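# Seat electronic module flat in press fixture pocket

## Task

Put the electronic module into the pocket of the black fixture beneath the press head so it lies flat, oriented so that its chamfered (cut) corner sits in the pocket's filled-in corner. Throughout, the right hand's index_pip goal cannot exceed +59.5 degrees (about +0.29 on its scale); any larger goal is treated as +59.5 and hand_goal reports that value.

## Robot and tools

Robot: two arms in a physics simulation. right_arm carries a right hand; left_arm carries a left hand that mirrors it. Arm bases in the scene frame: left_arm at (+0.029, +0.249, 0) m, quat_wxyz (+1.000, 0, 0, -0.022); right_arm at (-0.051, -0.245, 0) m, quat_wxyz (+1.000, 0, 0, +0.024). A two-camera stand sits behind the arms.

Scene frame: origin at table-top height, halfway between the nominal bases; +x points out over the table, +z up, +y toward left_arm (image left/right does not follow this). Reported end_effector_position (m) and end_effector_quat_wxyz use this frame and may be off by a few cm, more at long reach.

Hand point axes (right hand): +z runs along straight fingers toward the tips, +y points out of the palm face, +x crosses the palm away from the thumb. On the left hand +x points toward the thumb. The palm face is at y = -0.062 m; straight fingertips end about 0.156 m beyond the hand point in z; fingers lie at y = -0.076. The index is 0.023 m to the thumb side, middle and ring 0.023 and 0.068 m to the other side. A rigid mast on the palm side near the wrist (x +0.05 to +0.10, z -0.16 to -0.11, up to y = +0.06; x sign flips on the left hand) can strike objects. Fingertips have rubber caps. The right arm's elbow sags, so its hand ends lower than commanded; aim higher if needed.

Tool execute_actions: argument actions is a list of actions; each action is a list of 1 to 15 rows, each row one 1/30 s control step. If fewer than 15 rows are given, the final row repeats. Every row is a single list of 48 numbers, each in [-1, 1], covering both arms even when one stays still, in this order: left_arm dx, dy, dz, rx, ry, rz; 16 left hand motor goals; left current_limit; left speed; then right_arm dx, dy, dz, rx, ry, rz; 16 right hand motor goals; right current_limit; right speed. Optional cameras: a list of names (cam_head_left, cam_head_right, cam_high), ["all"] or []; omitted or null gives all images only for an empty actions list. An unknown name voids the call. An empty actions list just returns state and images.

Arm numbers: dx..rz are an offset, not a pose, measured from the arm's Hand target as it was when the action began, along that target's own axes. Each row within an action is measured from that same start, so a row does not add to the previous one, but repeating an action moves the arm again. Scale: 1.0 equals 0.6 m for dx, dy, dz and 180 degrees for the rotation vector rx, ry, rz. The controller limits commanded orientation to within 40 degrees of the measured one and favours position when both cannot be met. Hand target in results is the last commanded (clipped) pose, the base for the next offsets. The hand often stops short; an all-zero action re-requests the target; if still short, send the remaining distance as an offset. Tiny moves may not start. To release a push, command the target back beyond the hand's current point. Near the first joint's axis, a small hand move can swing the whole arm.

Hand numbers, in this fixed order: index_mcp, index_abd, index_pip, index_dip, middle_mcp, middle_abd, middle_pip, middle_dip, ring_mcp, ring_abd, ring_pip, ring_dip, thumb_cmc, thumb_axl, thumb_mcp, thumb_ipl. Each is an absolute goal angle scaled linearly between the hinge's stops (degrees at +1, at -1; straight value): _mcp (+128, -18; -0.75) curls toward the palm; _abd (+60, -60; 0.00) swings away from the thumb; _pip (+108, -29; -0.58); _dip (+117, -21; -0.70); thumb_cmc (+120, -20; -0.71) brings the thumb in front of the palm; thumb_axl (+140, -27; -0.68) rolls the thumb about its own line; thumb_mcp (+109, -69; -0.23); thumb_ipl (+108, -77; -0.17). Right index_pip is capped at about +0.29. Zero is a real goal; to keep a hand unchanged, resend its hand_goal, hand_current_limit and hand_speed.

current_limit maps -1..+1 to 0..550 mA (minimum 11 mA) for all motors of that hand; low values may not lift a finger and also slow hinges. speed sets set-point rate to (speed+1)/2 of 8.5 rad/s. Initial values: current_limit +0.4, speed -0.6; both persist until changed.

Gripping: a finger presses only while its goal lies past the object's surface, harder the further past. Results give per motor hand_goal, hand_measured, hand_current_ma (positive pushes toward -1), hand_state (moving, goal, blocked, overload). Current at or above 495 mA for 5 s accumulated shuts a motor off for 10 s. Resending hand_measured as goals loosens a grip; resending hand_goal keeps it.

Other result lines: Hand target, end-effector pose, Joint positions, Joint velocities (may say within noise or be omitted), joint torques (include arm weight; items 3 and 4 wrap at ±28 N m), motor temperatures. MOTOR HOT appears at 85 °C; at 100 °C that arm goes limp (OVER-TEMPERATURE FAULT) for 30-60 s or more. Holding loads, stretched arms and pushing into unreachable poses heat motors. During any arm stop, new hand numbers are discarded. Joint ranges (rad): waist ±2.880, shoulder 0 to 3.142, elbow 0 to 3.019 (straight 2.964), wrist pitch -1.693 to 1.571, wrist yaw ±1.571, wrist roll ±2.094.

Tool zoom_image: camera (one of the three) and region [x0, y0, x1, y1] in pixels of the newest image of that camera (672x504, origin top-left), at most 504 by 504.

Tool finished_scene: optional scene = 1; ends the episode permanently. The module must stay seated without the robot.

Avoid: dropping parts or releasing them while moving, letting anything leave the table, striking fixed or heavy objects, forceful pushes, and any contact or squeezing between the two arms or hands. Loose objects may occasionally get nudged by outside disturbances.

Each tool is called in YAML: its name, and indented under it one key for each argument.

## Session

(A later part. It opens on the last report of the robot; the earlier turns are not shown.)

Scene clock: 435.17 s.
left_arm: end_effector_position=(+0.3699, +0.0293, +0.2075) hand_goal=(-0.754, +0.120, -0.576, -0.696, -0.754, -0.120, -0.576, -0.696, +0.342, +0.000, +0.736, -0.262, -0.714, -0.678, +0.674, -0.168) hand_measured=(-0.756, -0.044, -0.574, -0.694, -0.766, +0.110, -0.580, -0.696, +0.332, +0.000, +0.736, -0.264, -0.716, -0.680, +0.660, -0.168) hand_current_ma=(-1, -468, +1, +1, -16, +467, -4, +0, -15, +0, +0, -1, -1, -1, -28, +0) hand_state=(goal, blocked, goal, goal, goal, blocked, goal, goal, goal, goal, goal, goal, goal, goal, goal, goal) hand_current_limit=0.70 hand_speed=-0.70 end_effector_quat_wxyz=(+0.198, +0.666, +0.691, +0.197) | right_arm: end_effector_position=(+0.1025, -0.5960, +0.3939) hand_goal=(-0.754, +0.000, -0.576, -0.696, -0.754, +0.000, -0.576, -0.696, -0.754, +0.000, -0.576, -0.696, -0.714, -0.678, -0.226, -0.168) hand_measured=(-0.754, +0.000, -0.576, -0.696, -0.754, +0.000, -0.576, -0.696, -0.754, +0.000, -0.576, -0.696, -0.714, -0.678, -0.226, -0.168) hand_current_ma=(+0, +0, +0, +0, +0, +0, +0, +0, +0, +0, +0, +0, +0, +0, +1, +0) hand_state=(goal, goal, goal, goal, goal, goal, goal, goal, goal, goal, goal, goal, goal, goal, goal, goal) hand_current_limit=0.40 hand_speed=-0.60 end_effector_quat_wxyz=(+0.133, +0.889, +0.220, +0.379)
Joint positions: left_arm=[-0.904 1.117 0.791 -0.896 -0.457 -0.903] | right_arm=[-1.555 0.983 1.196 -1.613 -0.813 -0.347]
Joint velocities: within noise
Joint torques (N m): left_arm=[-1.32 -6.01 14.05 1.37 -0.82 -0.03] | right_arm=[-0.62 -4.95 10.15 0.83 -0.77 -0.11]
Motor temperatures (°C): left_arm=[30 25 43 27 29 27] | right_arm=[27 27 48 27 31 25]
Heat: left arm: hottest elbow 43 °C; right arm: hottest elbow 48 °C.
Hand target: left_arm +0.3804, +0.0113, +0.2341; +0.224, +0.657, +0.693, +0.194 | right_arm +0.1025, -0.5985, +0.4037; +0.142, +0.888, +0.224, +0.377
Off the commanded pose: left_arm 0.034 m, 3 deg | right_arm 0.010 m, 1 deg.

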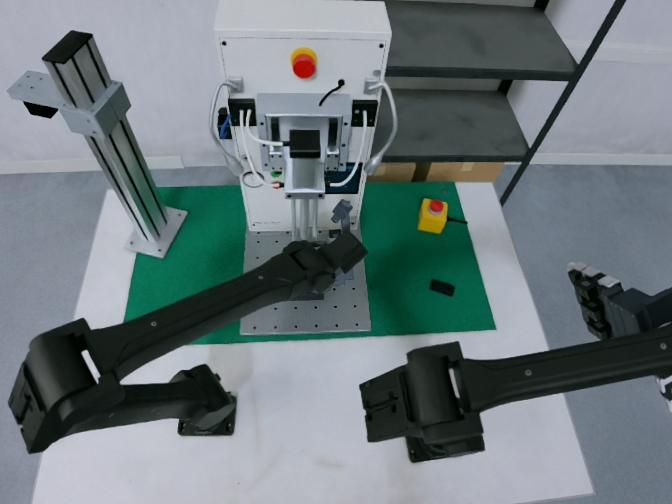

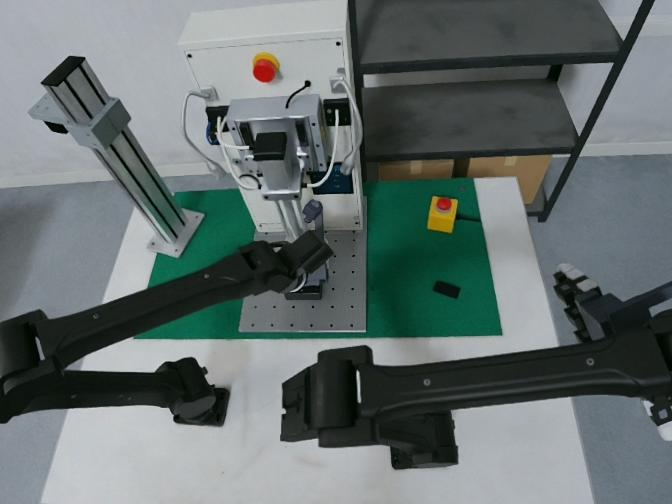

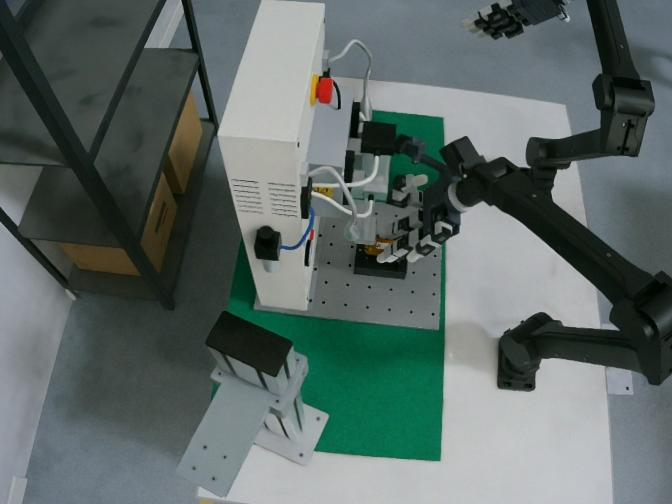

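execute_actions:
  actions:
    - [[0.038,-0.0547,0.0362,0.0123,0.0157,0.0099,-0.754,0.12,-0.576,-0.696,-0.754,-0.12,-0.576,-0.696,0.342,0,0.737,-0.261,-0.714,-0.678,0.674,-0.168,0.7,-0.7,0,0,0,0,0,0,-0.754,0,-0.576,-0.696,-0.754,0,-0.576,-0.696,-0.754,0,-0.576,-0.696,-0.714,-0.678,-0.226,-0.168,0.4,-0.6]]
  cameras: ["cam_high"]

zoom_image:
  camera: "cam_high"
  region: [350, 226, 420, 296]

zoom_image:
  camera: "cam_high"
  region: [362, 236, 392, 266]

Scene clock: 438.97 s.
left_arm: end_effector_position=(+0.3651, +0.0350, +0.1963) hand_goal=(-0.754, +0.120, -0.576, -0.696, -0.754, -0.120, -0.576, -0.696, +0.342, +0.000, +0.736, -0.262, -0.714, -0.678, +0.674, -0.168) hand_measured=(-0.752, -0.044, -0.574, -0.694, -0.764, +0.110, -0.580, -0.696, +0.332, +0.000, +0.736, -0.264, -0.716, -0.680, +0.660, -0.168) hand_current_ma=(+1, -467, +2, +1, -14, +467, -4, +0, -15, +0, +0, -1, -1, -1, -28, +0) hand_state=(goal, blocked, goal, goal, goal, blocked, goal, goal, goal, goal, goal, goal, goal, goal, goal, goal) hand_current_limit=0.70 hand_speed=-0.70 end_effector_quat_wxyz=(+0.187, +0.669, +0.691, +0.200) | right_arm: end_effector_position=(+0.1025, -0.5960, +0.3939) hand_goal=(-0.754, +0.000, -0.576, -0.696, -0.754, +0.000, -0.576, -0.696, -0.754, +0.000, -0.576, -0.696, -0.714, -0.678, -0.226, -0.168) hand_measured=(-0.754, +0.000, -0.576, -0.696, -0.754, +0.000, -0.576, -0.696, -0.754, +0.000, -0.576, -0.696, -0.714, -0.678, -0.226, -0.168) hand_current_ma=(+0, +0, +0, +0, +0, +0, +0, +0, +0, +0, +0, +0, +0, +0, +1, +0) hand_state=(goal, goal, goal, goal, goal, goal, goal, goal, goal, goal, goal, goal, goal, goal, goal, goal) hand_current_limit=0.40 hand_speed=-0.60 end_effector_quat_wxyz=(+0.133, +0.889, +0.220, +0.379)
Joint positions: left_arm=[-0.906 1.117 0.765 -0.896 -0.459 -0.905] | right_arm=[-1.555 0.983 1.196 -1.613 -0.813 -0.347]
Joint torques (N m): left_arm=[-1.32 -6.53 8.8 1.8 -0.76 -0.04] | right_arm=[-0.32 -5.6 10.14 0.77 -0.77 -0.06]
Heat: left arm: hottest elbow 43 °C; right arm: hottest elbow 48 °C.
Hand target: left_arm +0.3649, +0.0314, +0.1965; +0.191, +0.667, +0.691, +0.200 | right_arm +0.1025, -0.5985, +0.4037; +0.142, +0.888, +0.224, +0.377
Off the commanded pose: left_arm 0.004 m, 1 deg | right_arm 0.010 m, 1 deg.
Images, in order (width x height): cam_high 672x504.

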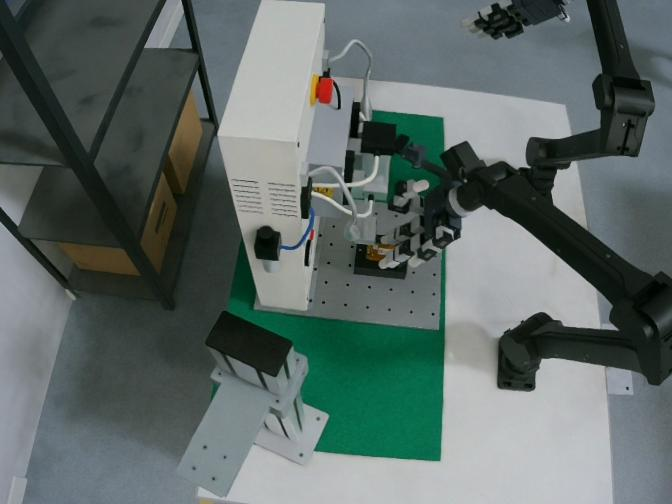

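Scaled by 7.200 from the camera's 672x504 image, which has a finer 960x720 frame.

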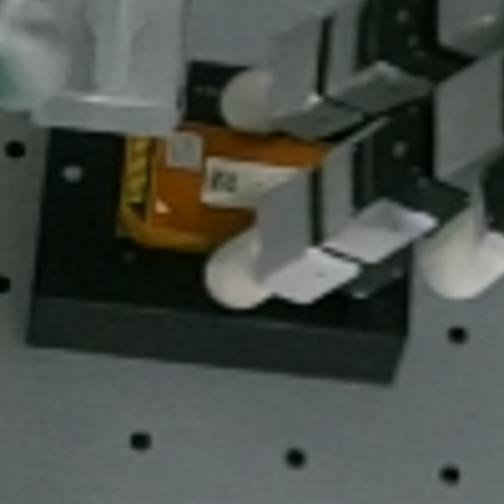

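Scaled by 16.800 from the camera's 672x504 image, which has a finer 960x720 frame.

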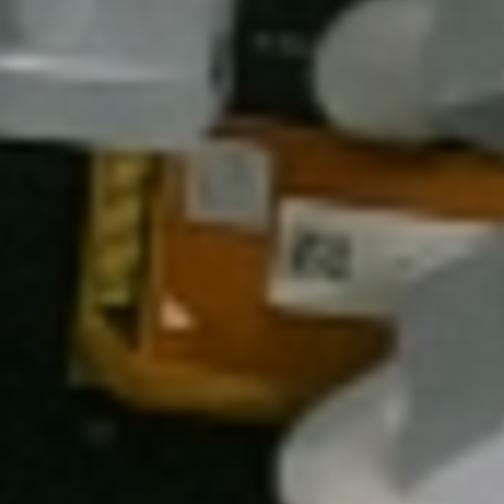

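execute_actions:
  actions:
    - [[-0.006,0.001,-0.0015,0.0003,-0.0082,-0.0051,-0.754,0.12,-0.576,-0.696,-0.754,-0.12,-0.576,-0.696,0.342,0,0.737,-0.261,-0.714,-0.678,0.674,-0.168,0.7,-0.7,0,0,0,0,0,0,-0.754,0,-0.576,-0.696,-0.754,0,-0.576,-0.696,-0.754,0,-0.576,-0.696,-0.714,-0.678,-0.226,-0.168,0.4,-0.6]]
  cameras: ["cam_high"]

zoom_image:
  camera: "cam_high"
  region: [350, 226, 420, 296]

zoom_image:
  camera: "cam_high"
  region: [362, 236, 392, 266]

Scene clock: 441.67 s.
left_arm: end_effector_position=(+0.3650, +0.0343, +0.1957) hand_goal=(-0.754, +0.120, -0.576, -0.696, -0.754, -0.120, -0.576, -0.696, +0.342, +0.000, +0.736, -0.262, -0.714, -0.678, +0.674, -0.168) hand_measured=(-0.752, -0.044, -0.574, -0.694, -0.764, +0.110, -0.580, -0.696, +0.332, +0.000, +0.736, -0.264, -0.716, -0.680, +0.660, -0.168) hand_current_ma=(+1, -467, +2, +1, -15, +467, -4, +0, -15, +0, +0, -1, -1, -1, -28, +0) hand_state=(goal, blocked, goal, goal, goal, blocked, goal, goal, goal, goal, goal, goal, goal, goal, goal, goal) hand_current_limit=0.70 hand_speed=-0.70 end_effector_quat_wxyz=(+0.189, +0.667, +0.693, +0.196) | right_arm: end_effector_position=(+0.1025, -0.5960, +0.3939) hand_goal=(-0.754, +0.000, -0.576, -0.696, -0.754, +0.000, -0.576, -0.696, -0.754, +0.000, -0.576, -0.696, -0.714, -0.678, -0.226, -0.168) hand_measured=(-0.754, +0.000, -0.576, -0.696, -0.754, +0.000, -0.576, -0.696, -0.754, +0.000, -0.576, -0.696, -0.714, -0.678, -0.226, -0.168) hand_current_ma=(+0, +0, +0, +0, +0, +0, +0, +0, +0, +0, +0, +0, +0, +0, +1, +0) hand_state=(goal, goal, goal, goal, goal, goal, goal, goal, goal, goal, goal, goal, goal, goal, goal, goal) hand_current_limit=0.40 hand_speed=-0.60 end_effector_quat_wxyz=(+0.133, +0.889, +0.220, +0.379)
Joint positions: left_arm=[-0.906 1.117 0.765 -0.891 -0.453 -0.911] | right_arm=[-1.555 0.983 1.196 -1.613 -0.813 -0.347]
Joint torques (N m): left_arm=[-1.49 -6.71 8.95 2.36 -0.37 -0.05] | right_arm=[-0.73 -5.77 10.22 0.75 -0.77 -0.1]
Heat: left arm: hottest elbow 43 °C; right arm: hottest elbow 48 °C.
Hand target: left_arm +0.3650, +0.0279, +0.1976; +0.201, +0.664, +0.694, +0.190 | right_arm +0.1025, -0.5985, +0.4037; +0.142, +0.888, +0.224, +0.377
Off the commanded pose: left_arm 0.007 m, 2 deg | right_arm 0.010 m, 1 deg.
Images, in order (width x height): cam_high 672x504.

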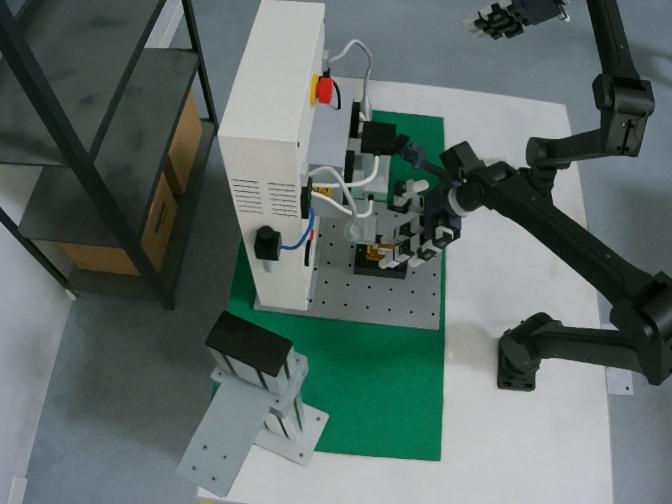

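Scaled by 7.200 from the camera's 672x504 image, which has a finer 960x720 frame.

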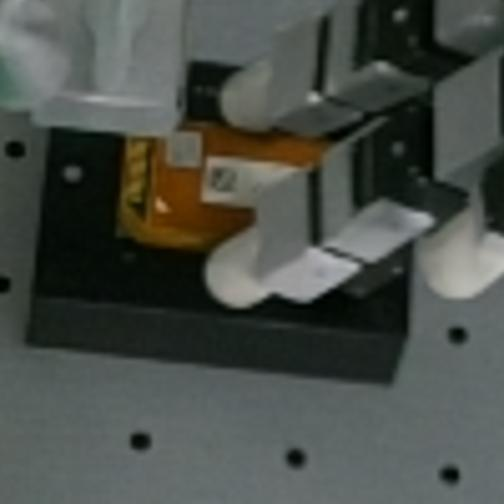

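Scaled by 16.800 from the camera's 672x504 image, which has a finer 960x720 frame.

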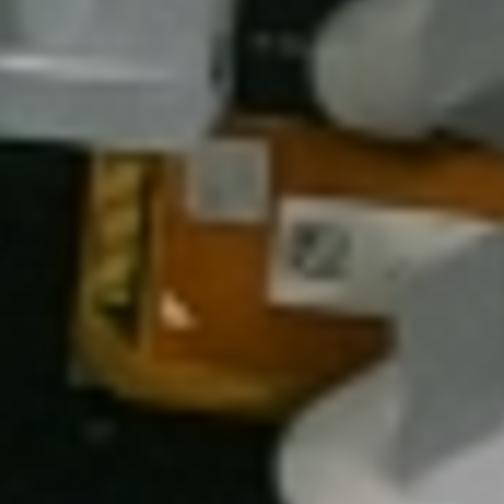

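execute_actions:
  actions:
    - [[-0.0067,0,-0.0037,0,0,0,-0.754,0.12,-0.576,-0.696,-0.754,-0.12,-0.576,-0.696,0.342,0,0.737,-0.261,-0.714,-0.678,0.674,-0.168,0.7,-0.7,0,0,0,0,0,0,-0.754,0,-0.576,-0.696,-0.754,0,-0.576,-0.696,-0.754,0,-0.576,-0.696,-0.714,-0.678,-0.226,-0.168,0.4,-0.6]]
  cameras: ["cam_high"]

zoom_image:
  camera: "cam_high"
  region: [350, 226, 420, 296]

Scene clock: 445.37 s.
left_arm: end_effector_position=(+0.3634, +0.0331, +0.1956) hand_goal=(-0.754, +0.120, -0.576, -0.696, -0.754, -0.120, -0.576, -0.696, +0.342, +0.000, +0.736, -0.262, -0.714, -0.678, +0.674, -0.168) hand_measured=(-0.752, -0.044, -0.574, -0.694, -0.760, +0.110, -0.578, -0.696, +0.332, +0.000, +0.736, -0.264, -0.716, -0.680, +0.660, -0.168) hand_current_ma=(+2, -467, +2, +1, -7, +467, -2, +0, -15, +0, +0, -1, -1, -1, -28, +0) hand_state=(goal, blocked, goal, goal, goal, blocked, goal, goal, goal, goal, goal, goal, goal, goal, goal, goal) hand_current_limit=0.70 hand_speed=-0.70 end_effector_quat_wxyz=(+0.191, +0.666, +0.694, +0.195) | right_arm: end_effector_position=(+0.1025, -0.5960, +0.3939) hand_goal=(-0.754, +0.000, -0.576, -0.696, -0.754, +0.000, -0.576, -0.696, -0.754, +0.000, -0.576, -0.696, -0.714, -0.678, -0.226, -0.168) hand_measured=(-0.754, +0.000, -0.576, -0.696, -0.754, +0.000, -0.576, -0.696, -0.754, +0.000, -0.576, -0.696, -0.714, -0.678, -0.226, -0.168) hand_current_ma=(+0, +0, +0, +0, +0, +0, +0, +0, +0, +0, +0, +0, +0, +0, +1, +0) hand_state=(goal, goal, goal, goal, goal, goal, goal, goal, goal, goal, goal, goal, goal, goal, goal, goal) hand_current_limit=0.40 hand_speed=-0.60 end_effector_quat_wxyz=(+0.133, +0.889, +0.220, +0.379)
Joint positions: left_arm=[-0.912 1.117 0.765 -0.891 -0.453 -0.922] | right_arm=[-1.555 0.983 1.196 -1.613 -0.813 -0.347]
Joint torques (N m): left_arm=[-1.79 -6.18 9.77 1.96 -0.52 -0.04] | right_arm=[-0.91 -5.07 10.17 0.75 -0.75 -0.1]
Heat: left arm: hottest elbow 43 °C; right arm: hottest elbow 48 °C.
Hand target: left_arm +0.3640, +0.0238, +0.1996; +0.201, +0.664, +0.694, +0.190 | right_arm +0.1025, -0.5985, +0.4037; +0.142, +0.888, +0.224, +0.377
Off the commanded pose: left_arm 0.010 m, 1 deg | right_arm 0.010 m, 1 deg.
Images, in order (width x height): cam_high 672x504.

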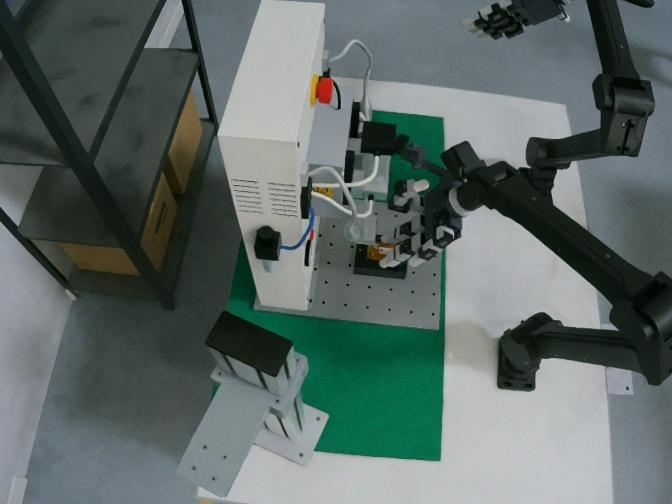

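Scaled by 7.200 from the camera's 672x504 image, which has a finer 960x720 frame.

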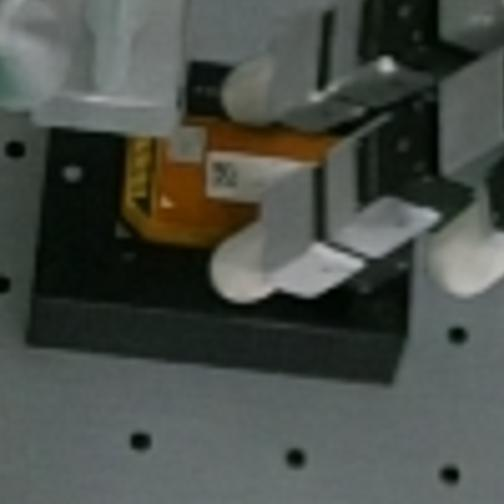

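zoom_image:
  camera: "cam_high"
  region: [360, 236, 400, 276]

Scaled by 12.600 from the camera's 672x504 image, which has a finer 960x720 frame.

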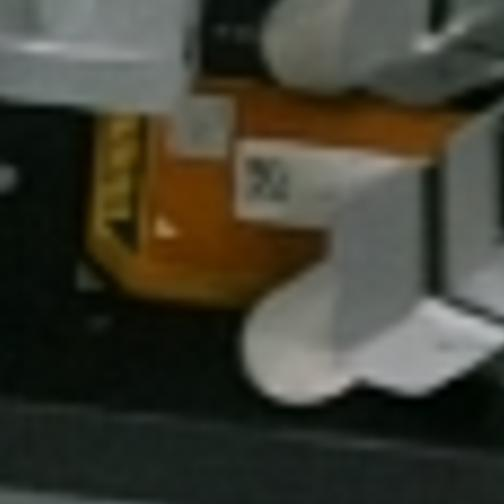

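execute_actions:
  actions:
    - [[-0.005,0,0,0,0,0,-0.754,0.12,-0.576,-0.696,-0.754,-0.12,-0.576,-0.696,0.342,0,0.737,-0.261,-0.714,-0.678,0.674,-0.168,0.7,-0.7,0,0,0,0,0,0,-0.754,0,-0.576,-0.696,-0.754,0,-0.576,-0.696,-0.754,0,-0.576,-0.696,-0.714,-0.678,-0.226,-0.168,0.4,-0.6]]
  cameras: ["cam_high"]

zoom_image:
  camera: "cam_high"
  region: [360, 236, 400, 276]

Scene clock: 449.07 s.
left_arm: end_effector_position=(+0.3627, +0.0323, +0.1948) hand_goal=(-0.754, +0.120, -0.576, -0.696, -0.754, -0.120, -0.576, -0.696, +0.342, +0.000, +0.736, -0.262, -0.714, -0.678, +0.674, -0.168) hand_measured=(-0.748, -0.044, -0.572, -0.694, -0.756, +0.110, -0.578, -0.696, +0.332, +0.000, +0.736, -0.264, -0.716, -0.680, +0.660, -0.168) hand_current_ma=(+7, -467, +4, +1, -2, +467, -1, +0, -15, +0, +0, -1, -1, -1, -28, +0) hand_state=(goal, blocked, goal, goal, goal, blocked, goal, goal, goal, goal, goal, goal, goal, goal, goal, goal) hand_current_limit=0.70 hand_speed=-0.70 end_effector_quat_wxyz=(+0.191, +0.666, +0.695, +0.194) | right_arm: end_effector_position=(+0.1025, -0.5960, +0.3939) hand_goal=(-0.754, +0.000, -0.576, -0.696, -0.754, +0.000, -0.576, -0.696, -0.754, +0.000, -0.576, -0.696, -0.714, -0.678, -0.226, -0.168) hand_measured=(-0.754, +0.000, -0.576, -0.696, -0.754, +0.000, -0.576, -0.696, -0.754, +0.000, -0.576, -0.696, -0.714, -0.678, -0.226, -0.168) hand_current_ma=(+0, +0, +0, +0, +0, +0, +0, +0, +0, +0, +0, +0, +0, +0, +1, +0) hand_state=(goal, goal, goal, goal, goal, goal, goal, goal, goal, goal, goal, goal, goal, goal, goal, goal) hand_current_limit=0.40 hand_speed=-0.60 end_effector_quat_wxyz=(+0.133, +0.889, +0.220, +0.379)
Joint positions: left_arm=[-0.916 1.12 0.765 -0.891 -0.454 -0.927] | right_arm=[-1.555 0.983 1.196 -1.613 -0.813 -0.347]
Joint torques (N m): left_arm=[-2.02 -5.77 10.19 1.92 -0.56 -0.05] | right_arm=[-1.79 -5.83 10.52 0.85 -0.8 -0.11]
Heat: left arm: hottest elbow 43 °C; right arm: hottest elbow 48 °C.
Hand target: left_arm +0.3641, +0.0208, +0.1996; +0.201, +0.664, +0.694, +0.190 | right_arm +0.1025, -0.5985, +0.4037; +0.142, +0.888, +0.224, +0.377
Off the commanded pose: left_arm 0.013 m, 1 deg | right_arm 0.010 m, 1 deg.
Images, in order (width x height): cam_high 672x504.

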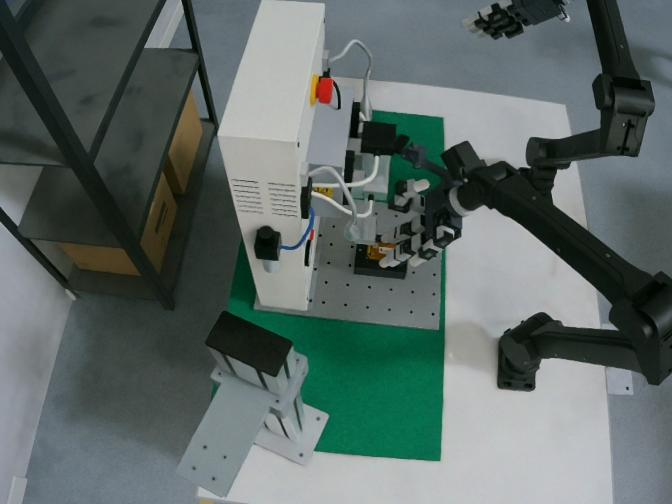

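Scaled by 12.600 from the camera's 672x504 image, which has a finer 960x720 frame.

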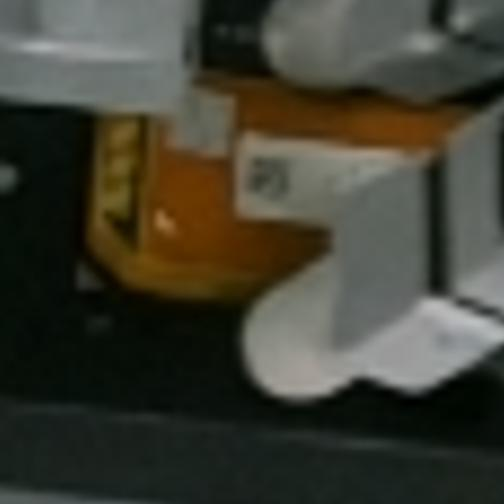

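execute_actions:
  actions:
    - [[0.0003,-0.0057,0.0122,0,-0.0029,0.0047,-0.754,0.12,-0.576,-0.696,-0.754,-0.12,-0.576,-0.696,0.342,0,0.737,-0.261,-0.714,-0.678,0.674,-0.168,0.7,-0.7,0,0,0,0,0,0,-0.754,0,-0.576,-0.696,-0.754,0,-0.576,-0.696,-0.754,0,-0.576,-0.696,-0.714,-0.678,-0.226,-0.168,0.4,-0.6]]
  cameras: ["cam_high"]

zoom_image:
  camera: "cam_high"
  region: [360, 236, 400, 276]

Scene clock: 452.67 s.
left_arm: end_effector_position=(+0.3632, +0.0316, +0.1944) hand_goal=(-0.754, +0.120, -0.576, -0.696, -0.754, -0.120, -0.576, -0.696, +0.342, +0.000, +0.736, -0.262, -0.714, -0.678, +0.674, -0.168) hand_measured=(-0.752, -0.044, -0.572, -0.694, -0.760, +0.110, -0.578, -0.696, +0.332, +0.000, +0.736, -0.264, -0.716, -0.680, +0.660, -0.168) hand_current_ma=(+2, -467, +4, +1, -7, +467, -1, +0, -15, +0, +0, -1, -1, -1, -28, +0) hand_state=(goal, blocked, goal, goal, goal, blocked, goal, goal, goal, goal, goal, goal, goal, goal, goal, goal) hand_current_limit=0.70 hand_speed=-0.70 end_effector_quat_wxyz=(+0.193, +0.665, +0.695, +0.194) | right_arm: end_effector_position=(+0.1025, -0.5960, +0.3939) hand_goal=(-0.754, +0.000, -0.576, -0.696, -0.754, +0.000, -0.576, -0.696, -0.754, +0.000, -0.576, -0.696, -0.714, -0.678, -0.226, -0.168) hand_measured=(-0.754, +0.000, -0.576, -0.696, -0.754, +0.000, -0.576, -0.696, -0.754, +0.000, -0.576, -0.696, -0.714, -0.678, -0.226, -0.168) hand_current_ma=(+0, +0, +0, +0, +0, +0, +0, +0, +0, +0, +0, +0, +0, +0, +1, +0) hand_state=(goal, goal, goal, goal, goal, goal, goal, goal, goal, goal, goal, goal, goal, goal, goal, goal) hand_current_limit=0.40 hand_speed=-0.60 end_effector_quat_wxyz=(+0.133, +0.889, +0.220, +0.379)
Joint positions: left_arm=[-0.916 1.12 0.763 -0.882 -0.454 -0.926] | right_arm=[-1.555 0.983 1.196 -1.613 -0.813 -0.347]
Joint torques (N m): left_arm=[-1.44 -5.71 8.66 3.06 -0.28 0.18] | right_arm=[-1.49 -5.13 10.35 0.83 -0.78 -0.1]
Heat: left arm: hottest elbow 43 °C; right arm: hottest elbow 49 °C.
Hand target: left_arm +0.3651, +0.0208, +0.1916; +0.203, +0.670, +0.688, +0.188 | right_arm +0.1025, -0.5985, +0.4037; +0.142, +0.888, +0.224, +0.377
Off the commanded pose: left_arm 0.011 m, 2 deg | right_arm 0.010 m, 1 deg.
Images, in order (width x height): cam_high 672x504.

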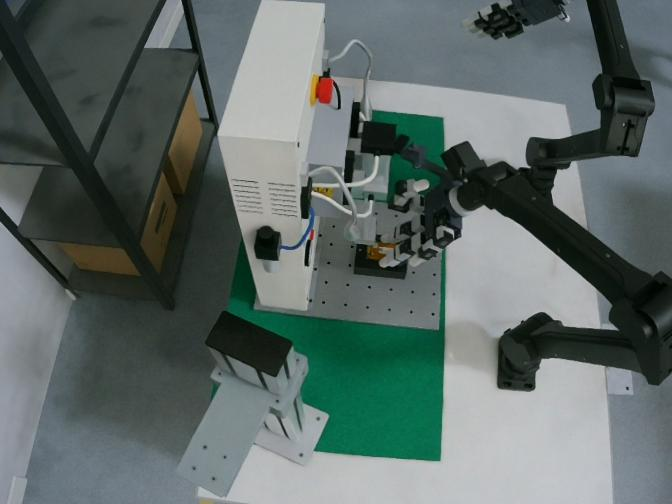

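Scaled by 12.600 from the camera's 672x504 image, which has a finer 960x720 frame.

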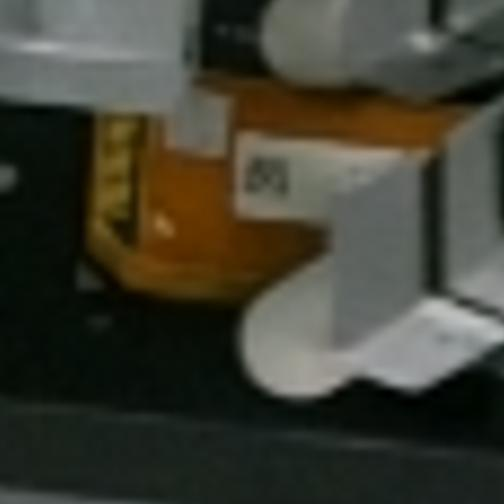

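execute_actions:
  actions:
    - [[0.0001,-0.0045,0.007,0,0,0,-0.754,0.12,-0.576,-0.696,-0.754,-0.12,-0.576,-0.696,0.342,0,0.737,-0.261,-0.714,-0.678,0.674,-0.168,0.7,-0.7,0,0,0,0,0,0,-0.754,0,-0.576,-0.696,-0.754,0,-0.576,-0.696,-0.754,0,-0.576,-0.696,-0.714,-0.678,-0.226,-0.168,0.4,-0.6]]
  cameras: ["cam_high"]

zoom_image:
  camera: "cam_high"
  region: [360, 236, 400, 276]

Scene clock: 454.00 s.
left_arm: end_effector_position=(+0.3635, +0.0319, +0.1943) hand_goal=(-0.754, +0.120, -0.576, -0.696, -0.754, -0.120, -0.576, -0.696, +0.342, +0.000, +0.736, -0.262, -0.714, -0.678, +0.674, -0.168) hand_measured=(-0.756, -0.044, -0.574, -0.694, -0.764, +0.108, -0.580, -0.696, +0.332, +0.000, +0.736, -0.264, -0.716, -0.680, +0.660, -0.168) hand_current_ma=(-1, -468, +2, +1, -12, +467, -3, +0, -15, +0, +0, -1, -1, -1, -28, +0) hand_state=(goal, blocked, goal, goal, goal, blocked, goal, goal, goal, goal, goal, goal, goal, goal, goal, goal) hand_current_limit=0.70 hand_speed=-0.70 end_effector_quat_wxyz=(+0.195, +0.664, +0.695, +0.195) | right_arm: end_effector_position=(+0.1025, -0.5960, +0.3939) hand_goal=(-0.754, +0.000, -0.576, -0.696, -0.754, +0.000, -0.576, -0.696, -0.754, +0.000, -0.576, -0.696, -0.714, -0.678, -0.226, -0.168) hand_measured=(-0.754, +0.000, -0.576, -0.696, -0.754, +0.000, -0.576, -0.696, -0.754, +0.000, -0.576, -0.696, -0.714, -0.678, -0.226, -0.168) hand_current_ma=(+0, +0, +0, +0, +0, +0, +0, +0, +0, +0, +0, +0, +0, +0, +1, +0) hand_state=(goal, goal, goal, goal, goal, goal, goal, goal, goal, goal, goal, goal, goal, goal, goal, goal) hand_current_limit=0.40 hand_speed=-0.60 end_effector_quat_wxyz=(+0.133, +0.889, +0.220, +0.379)
Joint positions: left_arm=[-0.916 1.12 0.761 -0.877 -0.457 -0.926] | right_arm=[-1.555 0.983 1.196 -1.613 -0.813 -0.347]
Joint torques (N m): left_arm=[-1.44 -5.13 8.08 3.49 -0.16 0.17] | right_arm=[-0.67 -5.19 10.14 0.69 -0.68 -0.1]
Heat: left arm: hottest elbow 43 °C; right arm: hottest elbow 49 °C.
Hand target: left_arm +0.3651, +0.0207, +0.1866; +0.203, +0.670, +0.688, +0.188 | right_arm +0.1025, -0.5985, +0.4037; +0.142, +0.888, +0.224, +0.377
Off the commanded pose: left_arm 0.014 m, 2 deg | right_arm 0.010 m, 1 deg.
Images, in order (width x height): cam_high 672x504.

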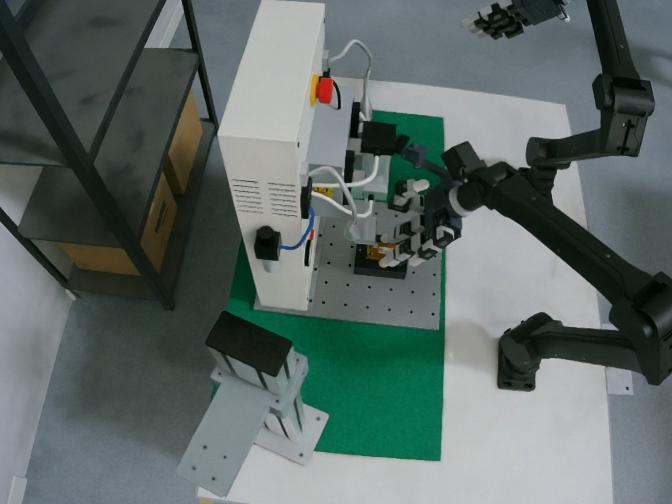

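Scaled by 12.600 from the camera's 672x504 image, which has a finer 960x720 frame.

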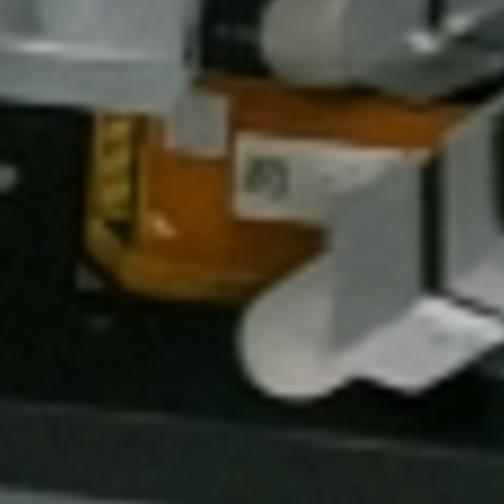

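zoom_image:
  camera: "cam_high"
  region: [382, 234, 412, 264]

execute_actions:
  actions: []

Scaled by 16.800 from the camera's 672x504 image, which has a finer 960x720 frame.

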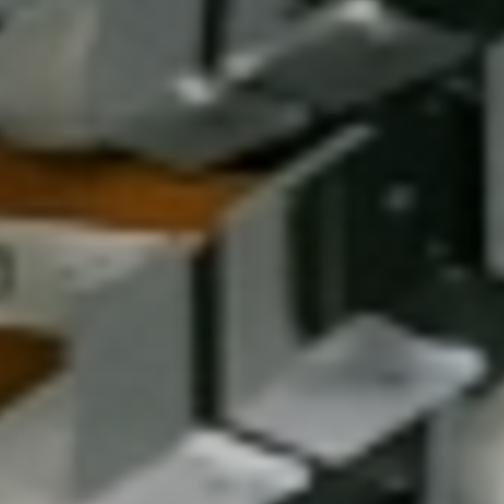

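Scene clock: 454.63 s.
left_arm: end_effector_position=(+0.3635, +0.0319, +0.1943) hand_goal=(-0.754, +0.120, -0.576, -0.696, -0.754, -0.120, -0.576, -0.696, +0.342, +0.000, +0.736, -0.262, -0.714, -0.678, +0.674, -0.168) hand_measured=(-0.756, -0.044, -0.574, -0.694, -0.764, +0.108, -0.580, -0.696, +0.332, +0.000, +0.736, -0.264, -0.716, -0.680, +0.660, -0.168) hand_current_ma=(-1, -468, +2, +1, -12, +467, -3, +0, -15, +0, +0, -1, -1, -1, -28, +0) hand_state=(goal, blocked, goal, goal, goal, blocked, goal, goal, goal, goal, goal, goal, goal, goal, goal, goal) hand_current_limit=0.70 hand_speed=-0.70 end_effector_quat_wxyz=(+0.195, +0.664, +0.695, +0.195) | right_arm: end_effector_position=(+0.1025, -0.5960, +0.3939) hand_goal=(-0.754, +0.000, -0.576, -0.696, -0.754, +0.000, -0.576, -0.696, -0.754, +0.000, -0.576, -0.696, -0.714, -0.678, -0.226, -0.168) hand_measured=(-0.754, +0.000, -0.576, -0.696, -0.754, +0.000, -0.576, -0.696, -0.754, +0.000, -0.576, -0.696, -0.714, -0.678, -0.226, -0.168) hand_current_ma=(+0, +0, +0, +0, +0, +0, +0, +0, +0, +0, +0, +0, +0, +0, +1, +0) hand_state=(goal, goal, goal, goal, goal, goal, goal, goal, goal, goal, goal, goal, goal, goal, goal, goal) hand_current_limit=0.40 hand_speed=-0.60 end_effector_quat_wxyz=(+0.133, +0.889, +0.220, +0.379)
Joint positions: left_arm=[-0.916 1.12 0.761 -0.877 -0.457 -0.926] | right_arm=[-1.555 0.983 1.196 -1.613 -0.813 -0.347]
Joint velocities: within noise
Joint torques (N m): left_arm=[-1.44 -5.19 8.08 3.49 -0.15 0.17] | right_arm=[-1.2 -5.42 10.22 0.69 -0.74 -0.14]
Motor temperatures (°C): left_arm=[30 25 43 27 29 27] | right_arm=[27 27 49 27 31 25]
Heat: left arm: hottest elbow 43 °C; right arm: hottest elbow 49 °C.
Hand target: left_arm +0.3651, +0.0207, +0.1866; +0.203, +0.670, +0.688, +0.188 | right_arm +0.1025, -0.5985, +0.4037; +0.142, +0.888, +0.224, +0.377
Off the commanded pose: left_arm 0.014 m, 2 deg | right_arm 0.010 m, 1 deg.

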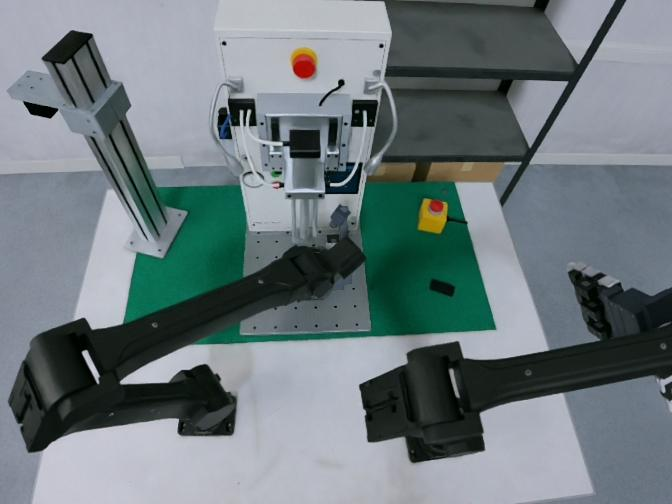

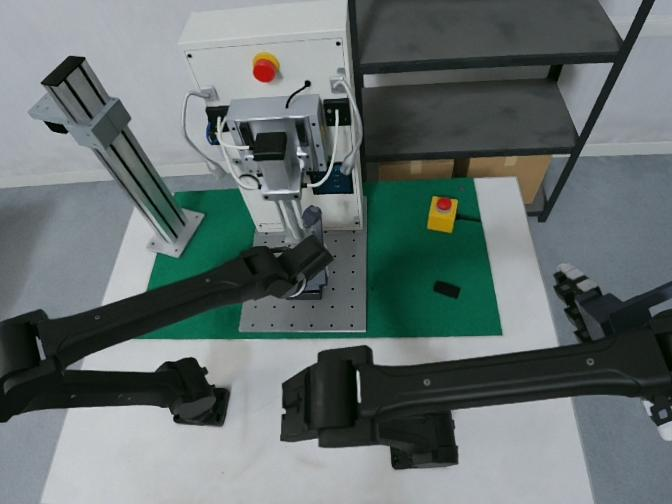

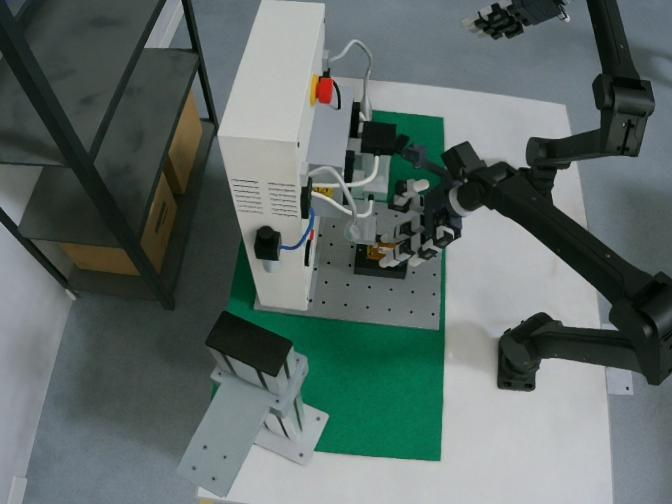

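zoom_image:
  camera: "cam_high"
  region: [362, 240, 384, 262]

Scaled by 22.909 from the camera's 672x504 image, which has a finer 960x720 frame.

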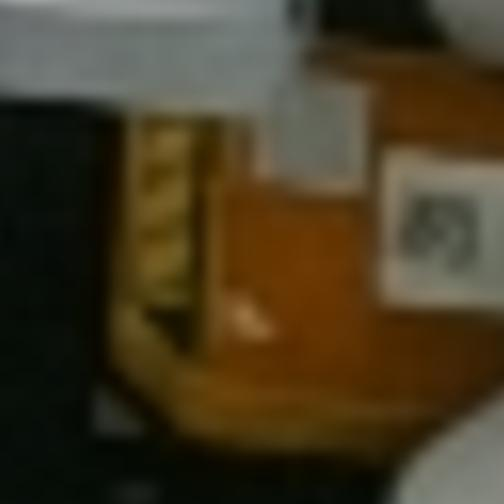

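execute_actions:
  actions:
    - [[0.0002,-0.0042,-0.0027,0,0,0,-0.754,0.12,-0.576,-0.696,-0.754,-0.12,-0.576,-0.696,0.342,0,0.737,-0.261,-0.714,-0.678,0.674,-0.168,0.7,-0.7,0,0,0,0,0,0,-0.754,0,-0.576,-0.696,-0.754,0,-0.576,-0.696,-0.754,0,-0.576,-0.696,-0.714,-0.678,-0.226,-0.168,0.4,-0.6]]
  cameras: ["cam_high"]

zoom_image:
  camera: "cam_high"
  region: [362, 240, 384, 262]

Scene clock: 458.80 s.
left_arm: end_effector_position=(+0.3626, +0.0312, +0.1942) hand_goal=(-0.754, +0.120, -0.576, -0.696, -0.754, -0.120, -0.576, -0.696, +0.342, +0.000, +0.736, -0.262, -0.714, -0.678, +0.674, -0.168) hand_measured=(-0.754, -0.044, -0.574, -0.694, -0.762, +0.108, -0.580, -0.696, +0.332, +0.000, +0.736, -0.264, -0.716, -0.680, +0.660, -0.168) hand_current_ma=(+0, -468, +2, +1, -10, +467, -3, +0, -15, +0, +0, -1, -1, -1, -28, +0) hand_state=(goal, blocked, goal, goal, goal, blocked, goal, goal, goal, goal, goal, goal, goal, goal, goal, goal) hand_current_limit=0.70 hand_speed=-0.70 end_effector_quat_wxyz=(+0.195, +0.665, +0.693, +0.197) | right_arm: end_effector_position=(+0.1025, -0.5960, +0.3939) hand_goal=(-0.754, +0.000, -0.576, -0.696, -0.754, +0.000, -0.576, -0.696, -0.754, +0.000, -0.576, -0.696, -0.714, -0.678, -0.226, -0.168) hand_measured=(-0.754, +0.000, -0.576, -0.696, -0.754, +0.000, -0.576, -0.696, -0.754, +0.000, -0.576, -0.696, -0.714, -0.678, -0.226, -0.168) hand_current_ma=(+0, +0, +0, +0, +0, +0, +0, +0, +0, +0, +0, +0, +0, +0, +1, +0) hand_state=(goal, goal, goal, goal, goal, goal, goal, goal, goal, goal, goal, goal, goal, goal, goal, goal) hand_current_limit=0.40 hand_speed=-0.60 end_effector_quat_wxyz=(+0.133, +0.889, +0.220, +0.379)
Joint positions: left_arm=[-0.92 1.12 0.759 -0.876 -0.462 -0.926] | right_arm=[-1.555 0.983 1.196 -1.613 -0.813 -0.347]
Joint torques (N m): left_arm=[-1.67 -5.71 7.97 3.25 -0.08 0.1] | right_arm=[-0.26 -5.6 10.32 0.8 -0.78 -0.1]
Heat: left arm: hottest elbow 43 °C; right arm: hottest elbow 49 °C.
Hand target: left_arm +0.3621, +0.0207, +0.1866; +0.203, +0.670, +0.688, +0.188 | right_arm +0.1025, -0.5985, +0.4037; +0.142, +0.888, +0.224, +0.377
Off the commanded pose: left_arm 0.013 m, 2 deg | right_arm 0.010 m, 1 deg.
Images, in order (width x height): cam_high 672x504.

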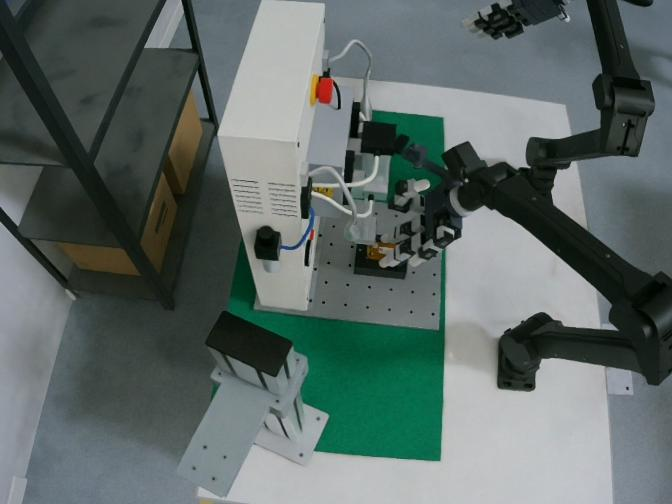

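Scaled by 22.909 from the camera's 672x504 image, which has a finer 960x720 frame.

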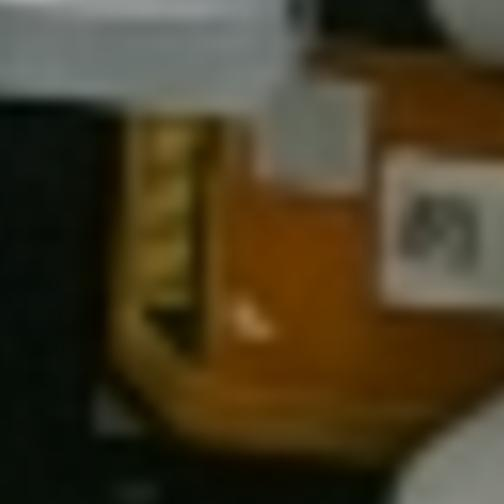

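execute_actions:
  actions:
    - [[0.0001,-0.0045,0.007,0,0,0,-0.754,0.12,-0.576,-0.696,-0.754,-0.12,-0.576,-0.696,0.342,0,0.737,-0.261,-0.714,-0.678,0.674,-0.168,0.7,-0.7,0,0,0,0,0,0,-0.754,0,-0.576,-0.696,-0.754,0,-0.576,-0.696,-0.754,0,-0.576,-0.696,-0.714,-0.678,-0.226,-0.168,0.4,-0.6]]
  cameras: ["cam_high"]

zoom_image:
  camera: "cam_high"
  region: [362, 240, 384, 262]

Scene clock: 460.73 s.
left_arm: end_effector_position=(+0.3620, +0.0309, +0.1937) hand_goal=(-0.754, +0.120, -0.576, -0.696, -0.754, -0.120, -0.576, -0.696, +0.342, +0.000, +0.736, -0.262, -0.714, -0.678, +0.674, -0.168) hand_measured=(-0.754, -0.044, -0.574, -0.694, -0.762, +0.106, -0.580, -0.696, +0.332, +0.000, +0.736, -0.264, -0.716, -0.680, +0.660, -0.168) hand_current_ma=(+0, -467, +2, +1, -9, +467, -3, +0, -15, +0, +0, -1, -1, -1, -28, +0) hand_state=(goal, blocked, goal, goal, goal, blocked, goal, goal, goal, goal, goal, goal, goal, goal, goal, goal) hand_current_limit=0.70 hand_speed=-0.70 end_effector_quat_wxyz=(+0.196, +0.665, +0.692, +0.199) | right_arm: end_effector_position=(+0.1025, -0.5960, +0.3939) hand_goal=(-0.754, +0.000, -0.576, -0.696, -0.754, +0.000, -0.576, -0.696, -0.754, +0.000, -0.576, -0.696, -0.714, -0.678, -0.226, -0.168) hand_measured=(-0.754, +0.000, -0.576, -0.696, -0.754, +0.000, -0.576, -0.696, -0.754, +0.000, -0.576, -0.696, -0.714, -0.678, -0.226, -0.168) hand_current_ma=(+0, +0, +0, +0, +0, +0, +0, +0, +0, +0, +0, +0, +0, +0, +1, +0) hand_state=(goal, goal, goal, goal, goal, goal, goal, goal, goal, goal, goal, goal, goal, goal, goal, goal) hand_current_limit=0.40 hand_speed=-0.60 end_effector_quat_wxyz=(+0.133, +0.889, +0.220, +0.379)
Joint positions: left_arm=[-0.924 1.12 0.755 -0.872 -0.467 -0.926] | right_arm=[-1.555 0.983 1.196 -1.613 -0.813 -0.347]
Joint torques (N m): left_arm=[-1.55 -4.95 7.49 3.63 0.1 0.09] | right_arm=[-0.97 -4.66 10.32 0.75 -0.79 -0.13]
Heat: left arm: hottest elbow 43 °C; right arm: hottest elbow 49 °C.
Hand target: left_arm +0.3620, +0.0207, +0.1817; +0.203, +0.670, +0.688, +0.188 | right_arm +0.1025, -0.5985, +0.4037; +0.142, +0.888, +0.224, +0.377
Off the commanded pose: left_arm 0.016 m, 2 deg | right_arm 0.010 m, 1 deg.
Images, in order (width x height): cam_high 672x504.

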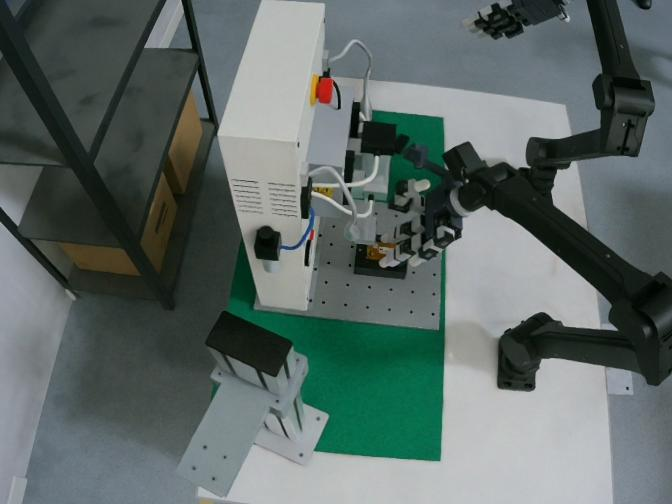

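Scaled by 22.909 from the camera's 672x504 image, which has a finer 960x720 frame.

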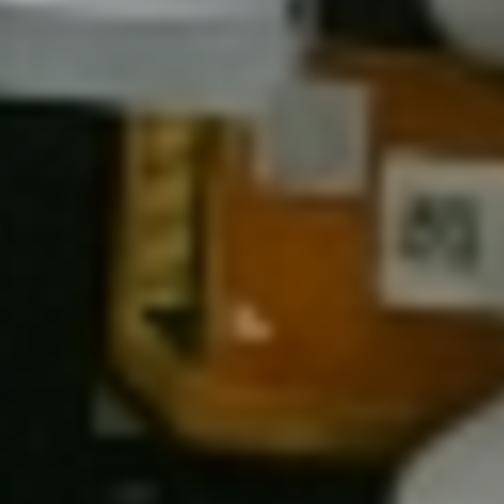

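execute_actions:
  actions:
    - [[0.0097,0.0086,-0.0067,0,0,0,-0.754,0.12,-0.576,-0.696,-0.754,-0.12,-0.576,-0.696,0.342,0,0.737,-0.261,-0.714,-0.678,0.674,-0.168,0.7,-0.7,0,0,0,0,0,0,-0.754,0,-0.576,-0.696,-0.754,0,-0.576,-0.696,-0.754,0,-0.576,-0.696,-0.714,-0.678,-0.226,-0.168,0.4,-0.6]]
  cameras: ["cam_high"]

zoom_image:
  camera: "cam_high"
  region: [362, 240, 384, 262]

Scene clock: 463.67 s.
left_arm: end_effector_position=(+0.3614, +0.0306, +0.1936) hand_goal=(-0.754, +0.120, -0.576, -0.696, -0.754, -0.120, -0.576, -0.696, +0.342, +0.000, +0.736, -0.262, -0.714, -0.678, +0.674, -0.168) hand_measured=(-0.752, -0.044, -0.574, -0.694, -0.756, +0.106, -0.578, -0.696, +0.332, +0.000, +0.736, -0.264, -0.716, -0.680, +0.660, -0.168) hand_current_ma=(+2, -467, +2, +1, -2, +467, -1, +0, -15, +0, +0, -1, -1, -1, -28, +0) hand_state=(goal, blocked, goal, goal, goal, blocked, goal, goal, goal, goal, goal, goal, goal, goal, goal, goal) hand_current_limit=0.70 hand_speed=-0.70 end_effector_quat_wxyz=(+0.196, +0.668, +0.690, +0.198) | right_arm: end_effector_position=(+0.1025, -0.5960, +0.3939) hand_goal=(-0.754, +0.000, -0.576, -0.696, -0.754, +0.000, -0.576, -0.696, -0.754, +0.000, -0.576, -0.696, -0.714, -0.678, -0.226, -0.168) hand_measured=(-0.754, +0.000, -0.576, -0.696, -0.754, +0.000, -0.576, -0.696, -0.754, +0.000, -0.576, -0.696, -0.714, -0.678, -0.226, -0.168) hand_current_ma=(+0, +0, +0, +0, +0, +0, +0, +0, +0, +0, +0, +0, +0, +0, +1, +0) hand_state=(goal, goal, goal, goal, goal, goal, goal, goal, goal, goal, goal, goal, goal, goal, goal, goal) hand_current_limit=0.40 hand_speed=-0.60 end_effector_quat_wxyz=(+0.133, +0.889, +0.220, +0.379)
Joint positions: left_arm=[-0.924 1.116 0.753 -0.872 -0.464 -0.918] | right_arm=[-1.555 0.983 1.196 -1.613 -0.813 -0.347]
Joint torques (N m): left_arm=[0.03 -6.3 7.87 3.14 0.19 0.19] | right_arm=[-0.56 -5.13 10.39 0.81 -0.78 -0.14]
Heat: left arm: hottest elbow 43 °C; right arm: hottest elbow 49 °C.
Hand target: left_arm +0.3640, +0.0267, +0.1876; +0.203, +0.670, +0.688, +0.188 | right_arm +0.1025, -0.5985, +0.4037; +0.142, +0.888, +0.224, +0.377
Off the commanded pose: left_arm 0.008 m, 1 deg | right_arm 0.010 m, 1 deg.
Images, in order (width x height): cam_high 672x504.

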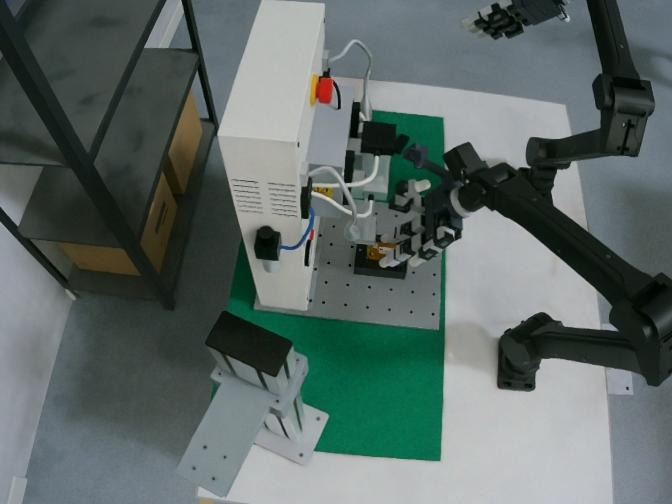

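Scaled by 22.909 from the camera's 672x504 image, which has a finer 960x720 frame.

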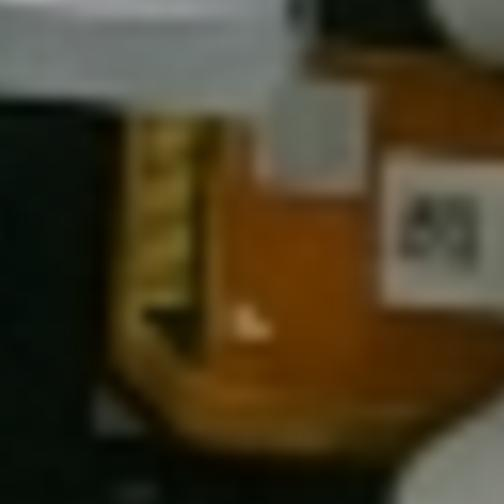

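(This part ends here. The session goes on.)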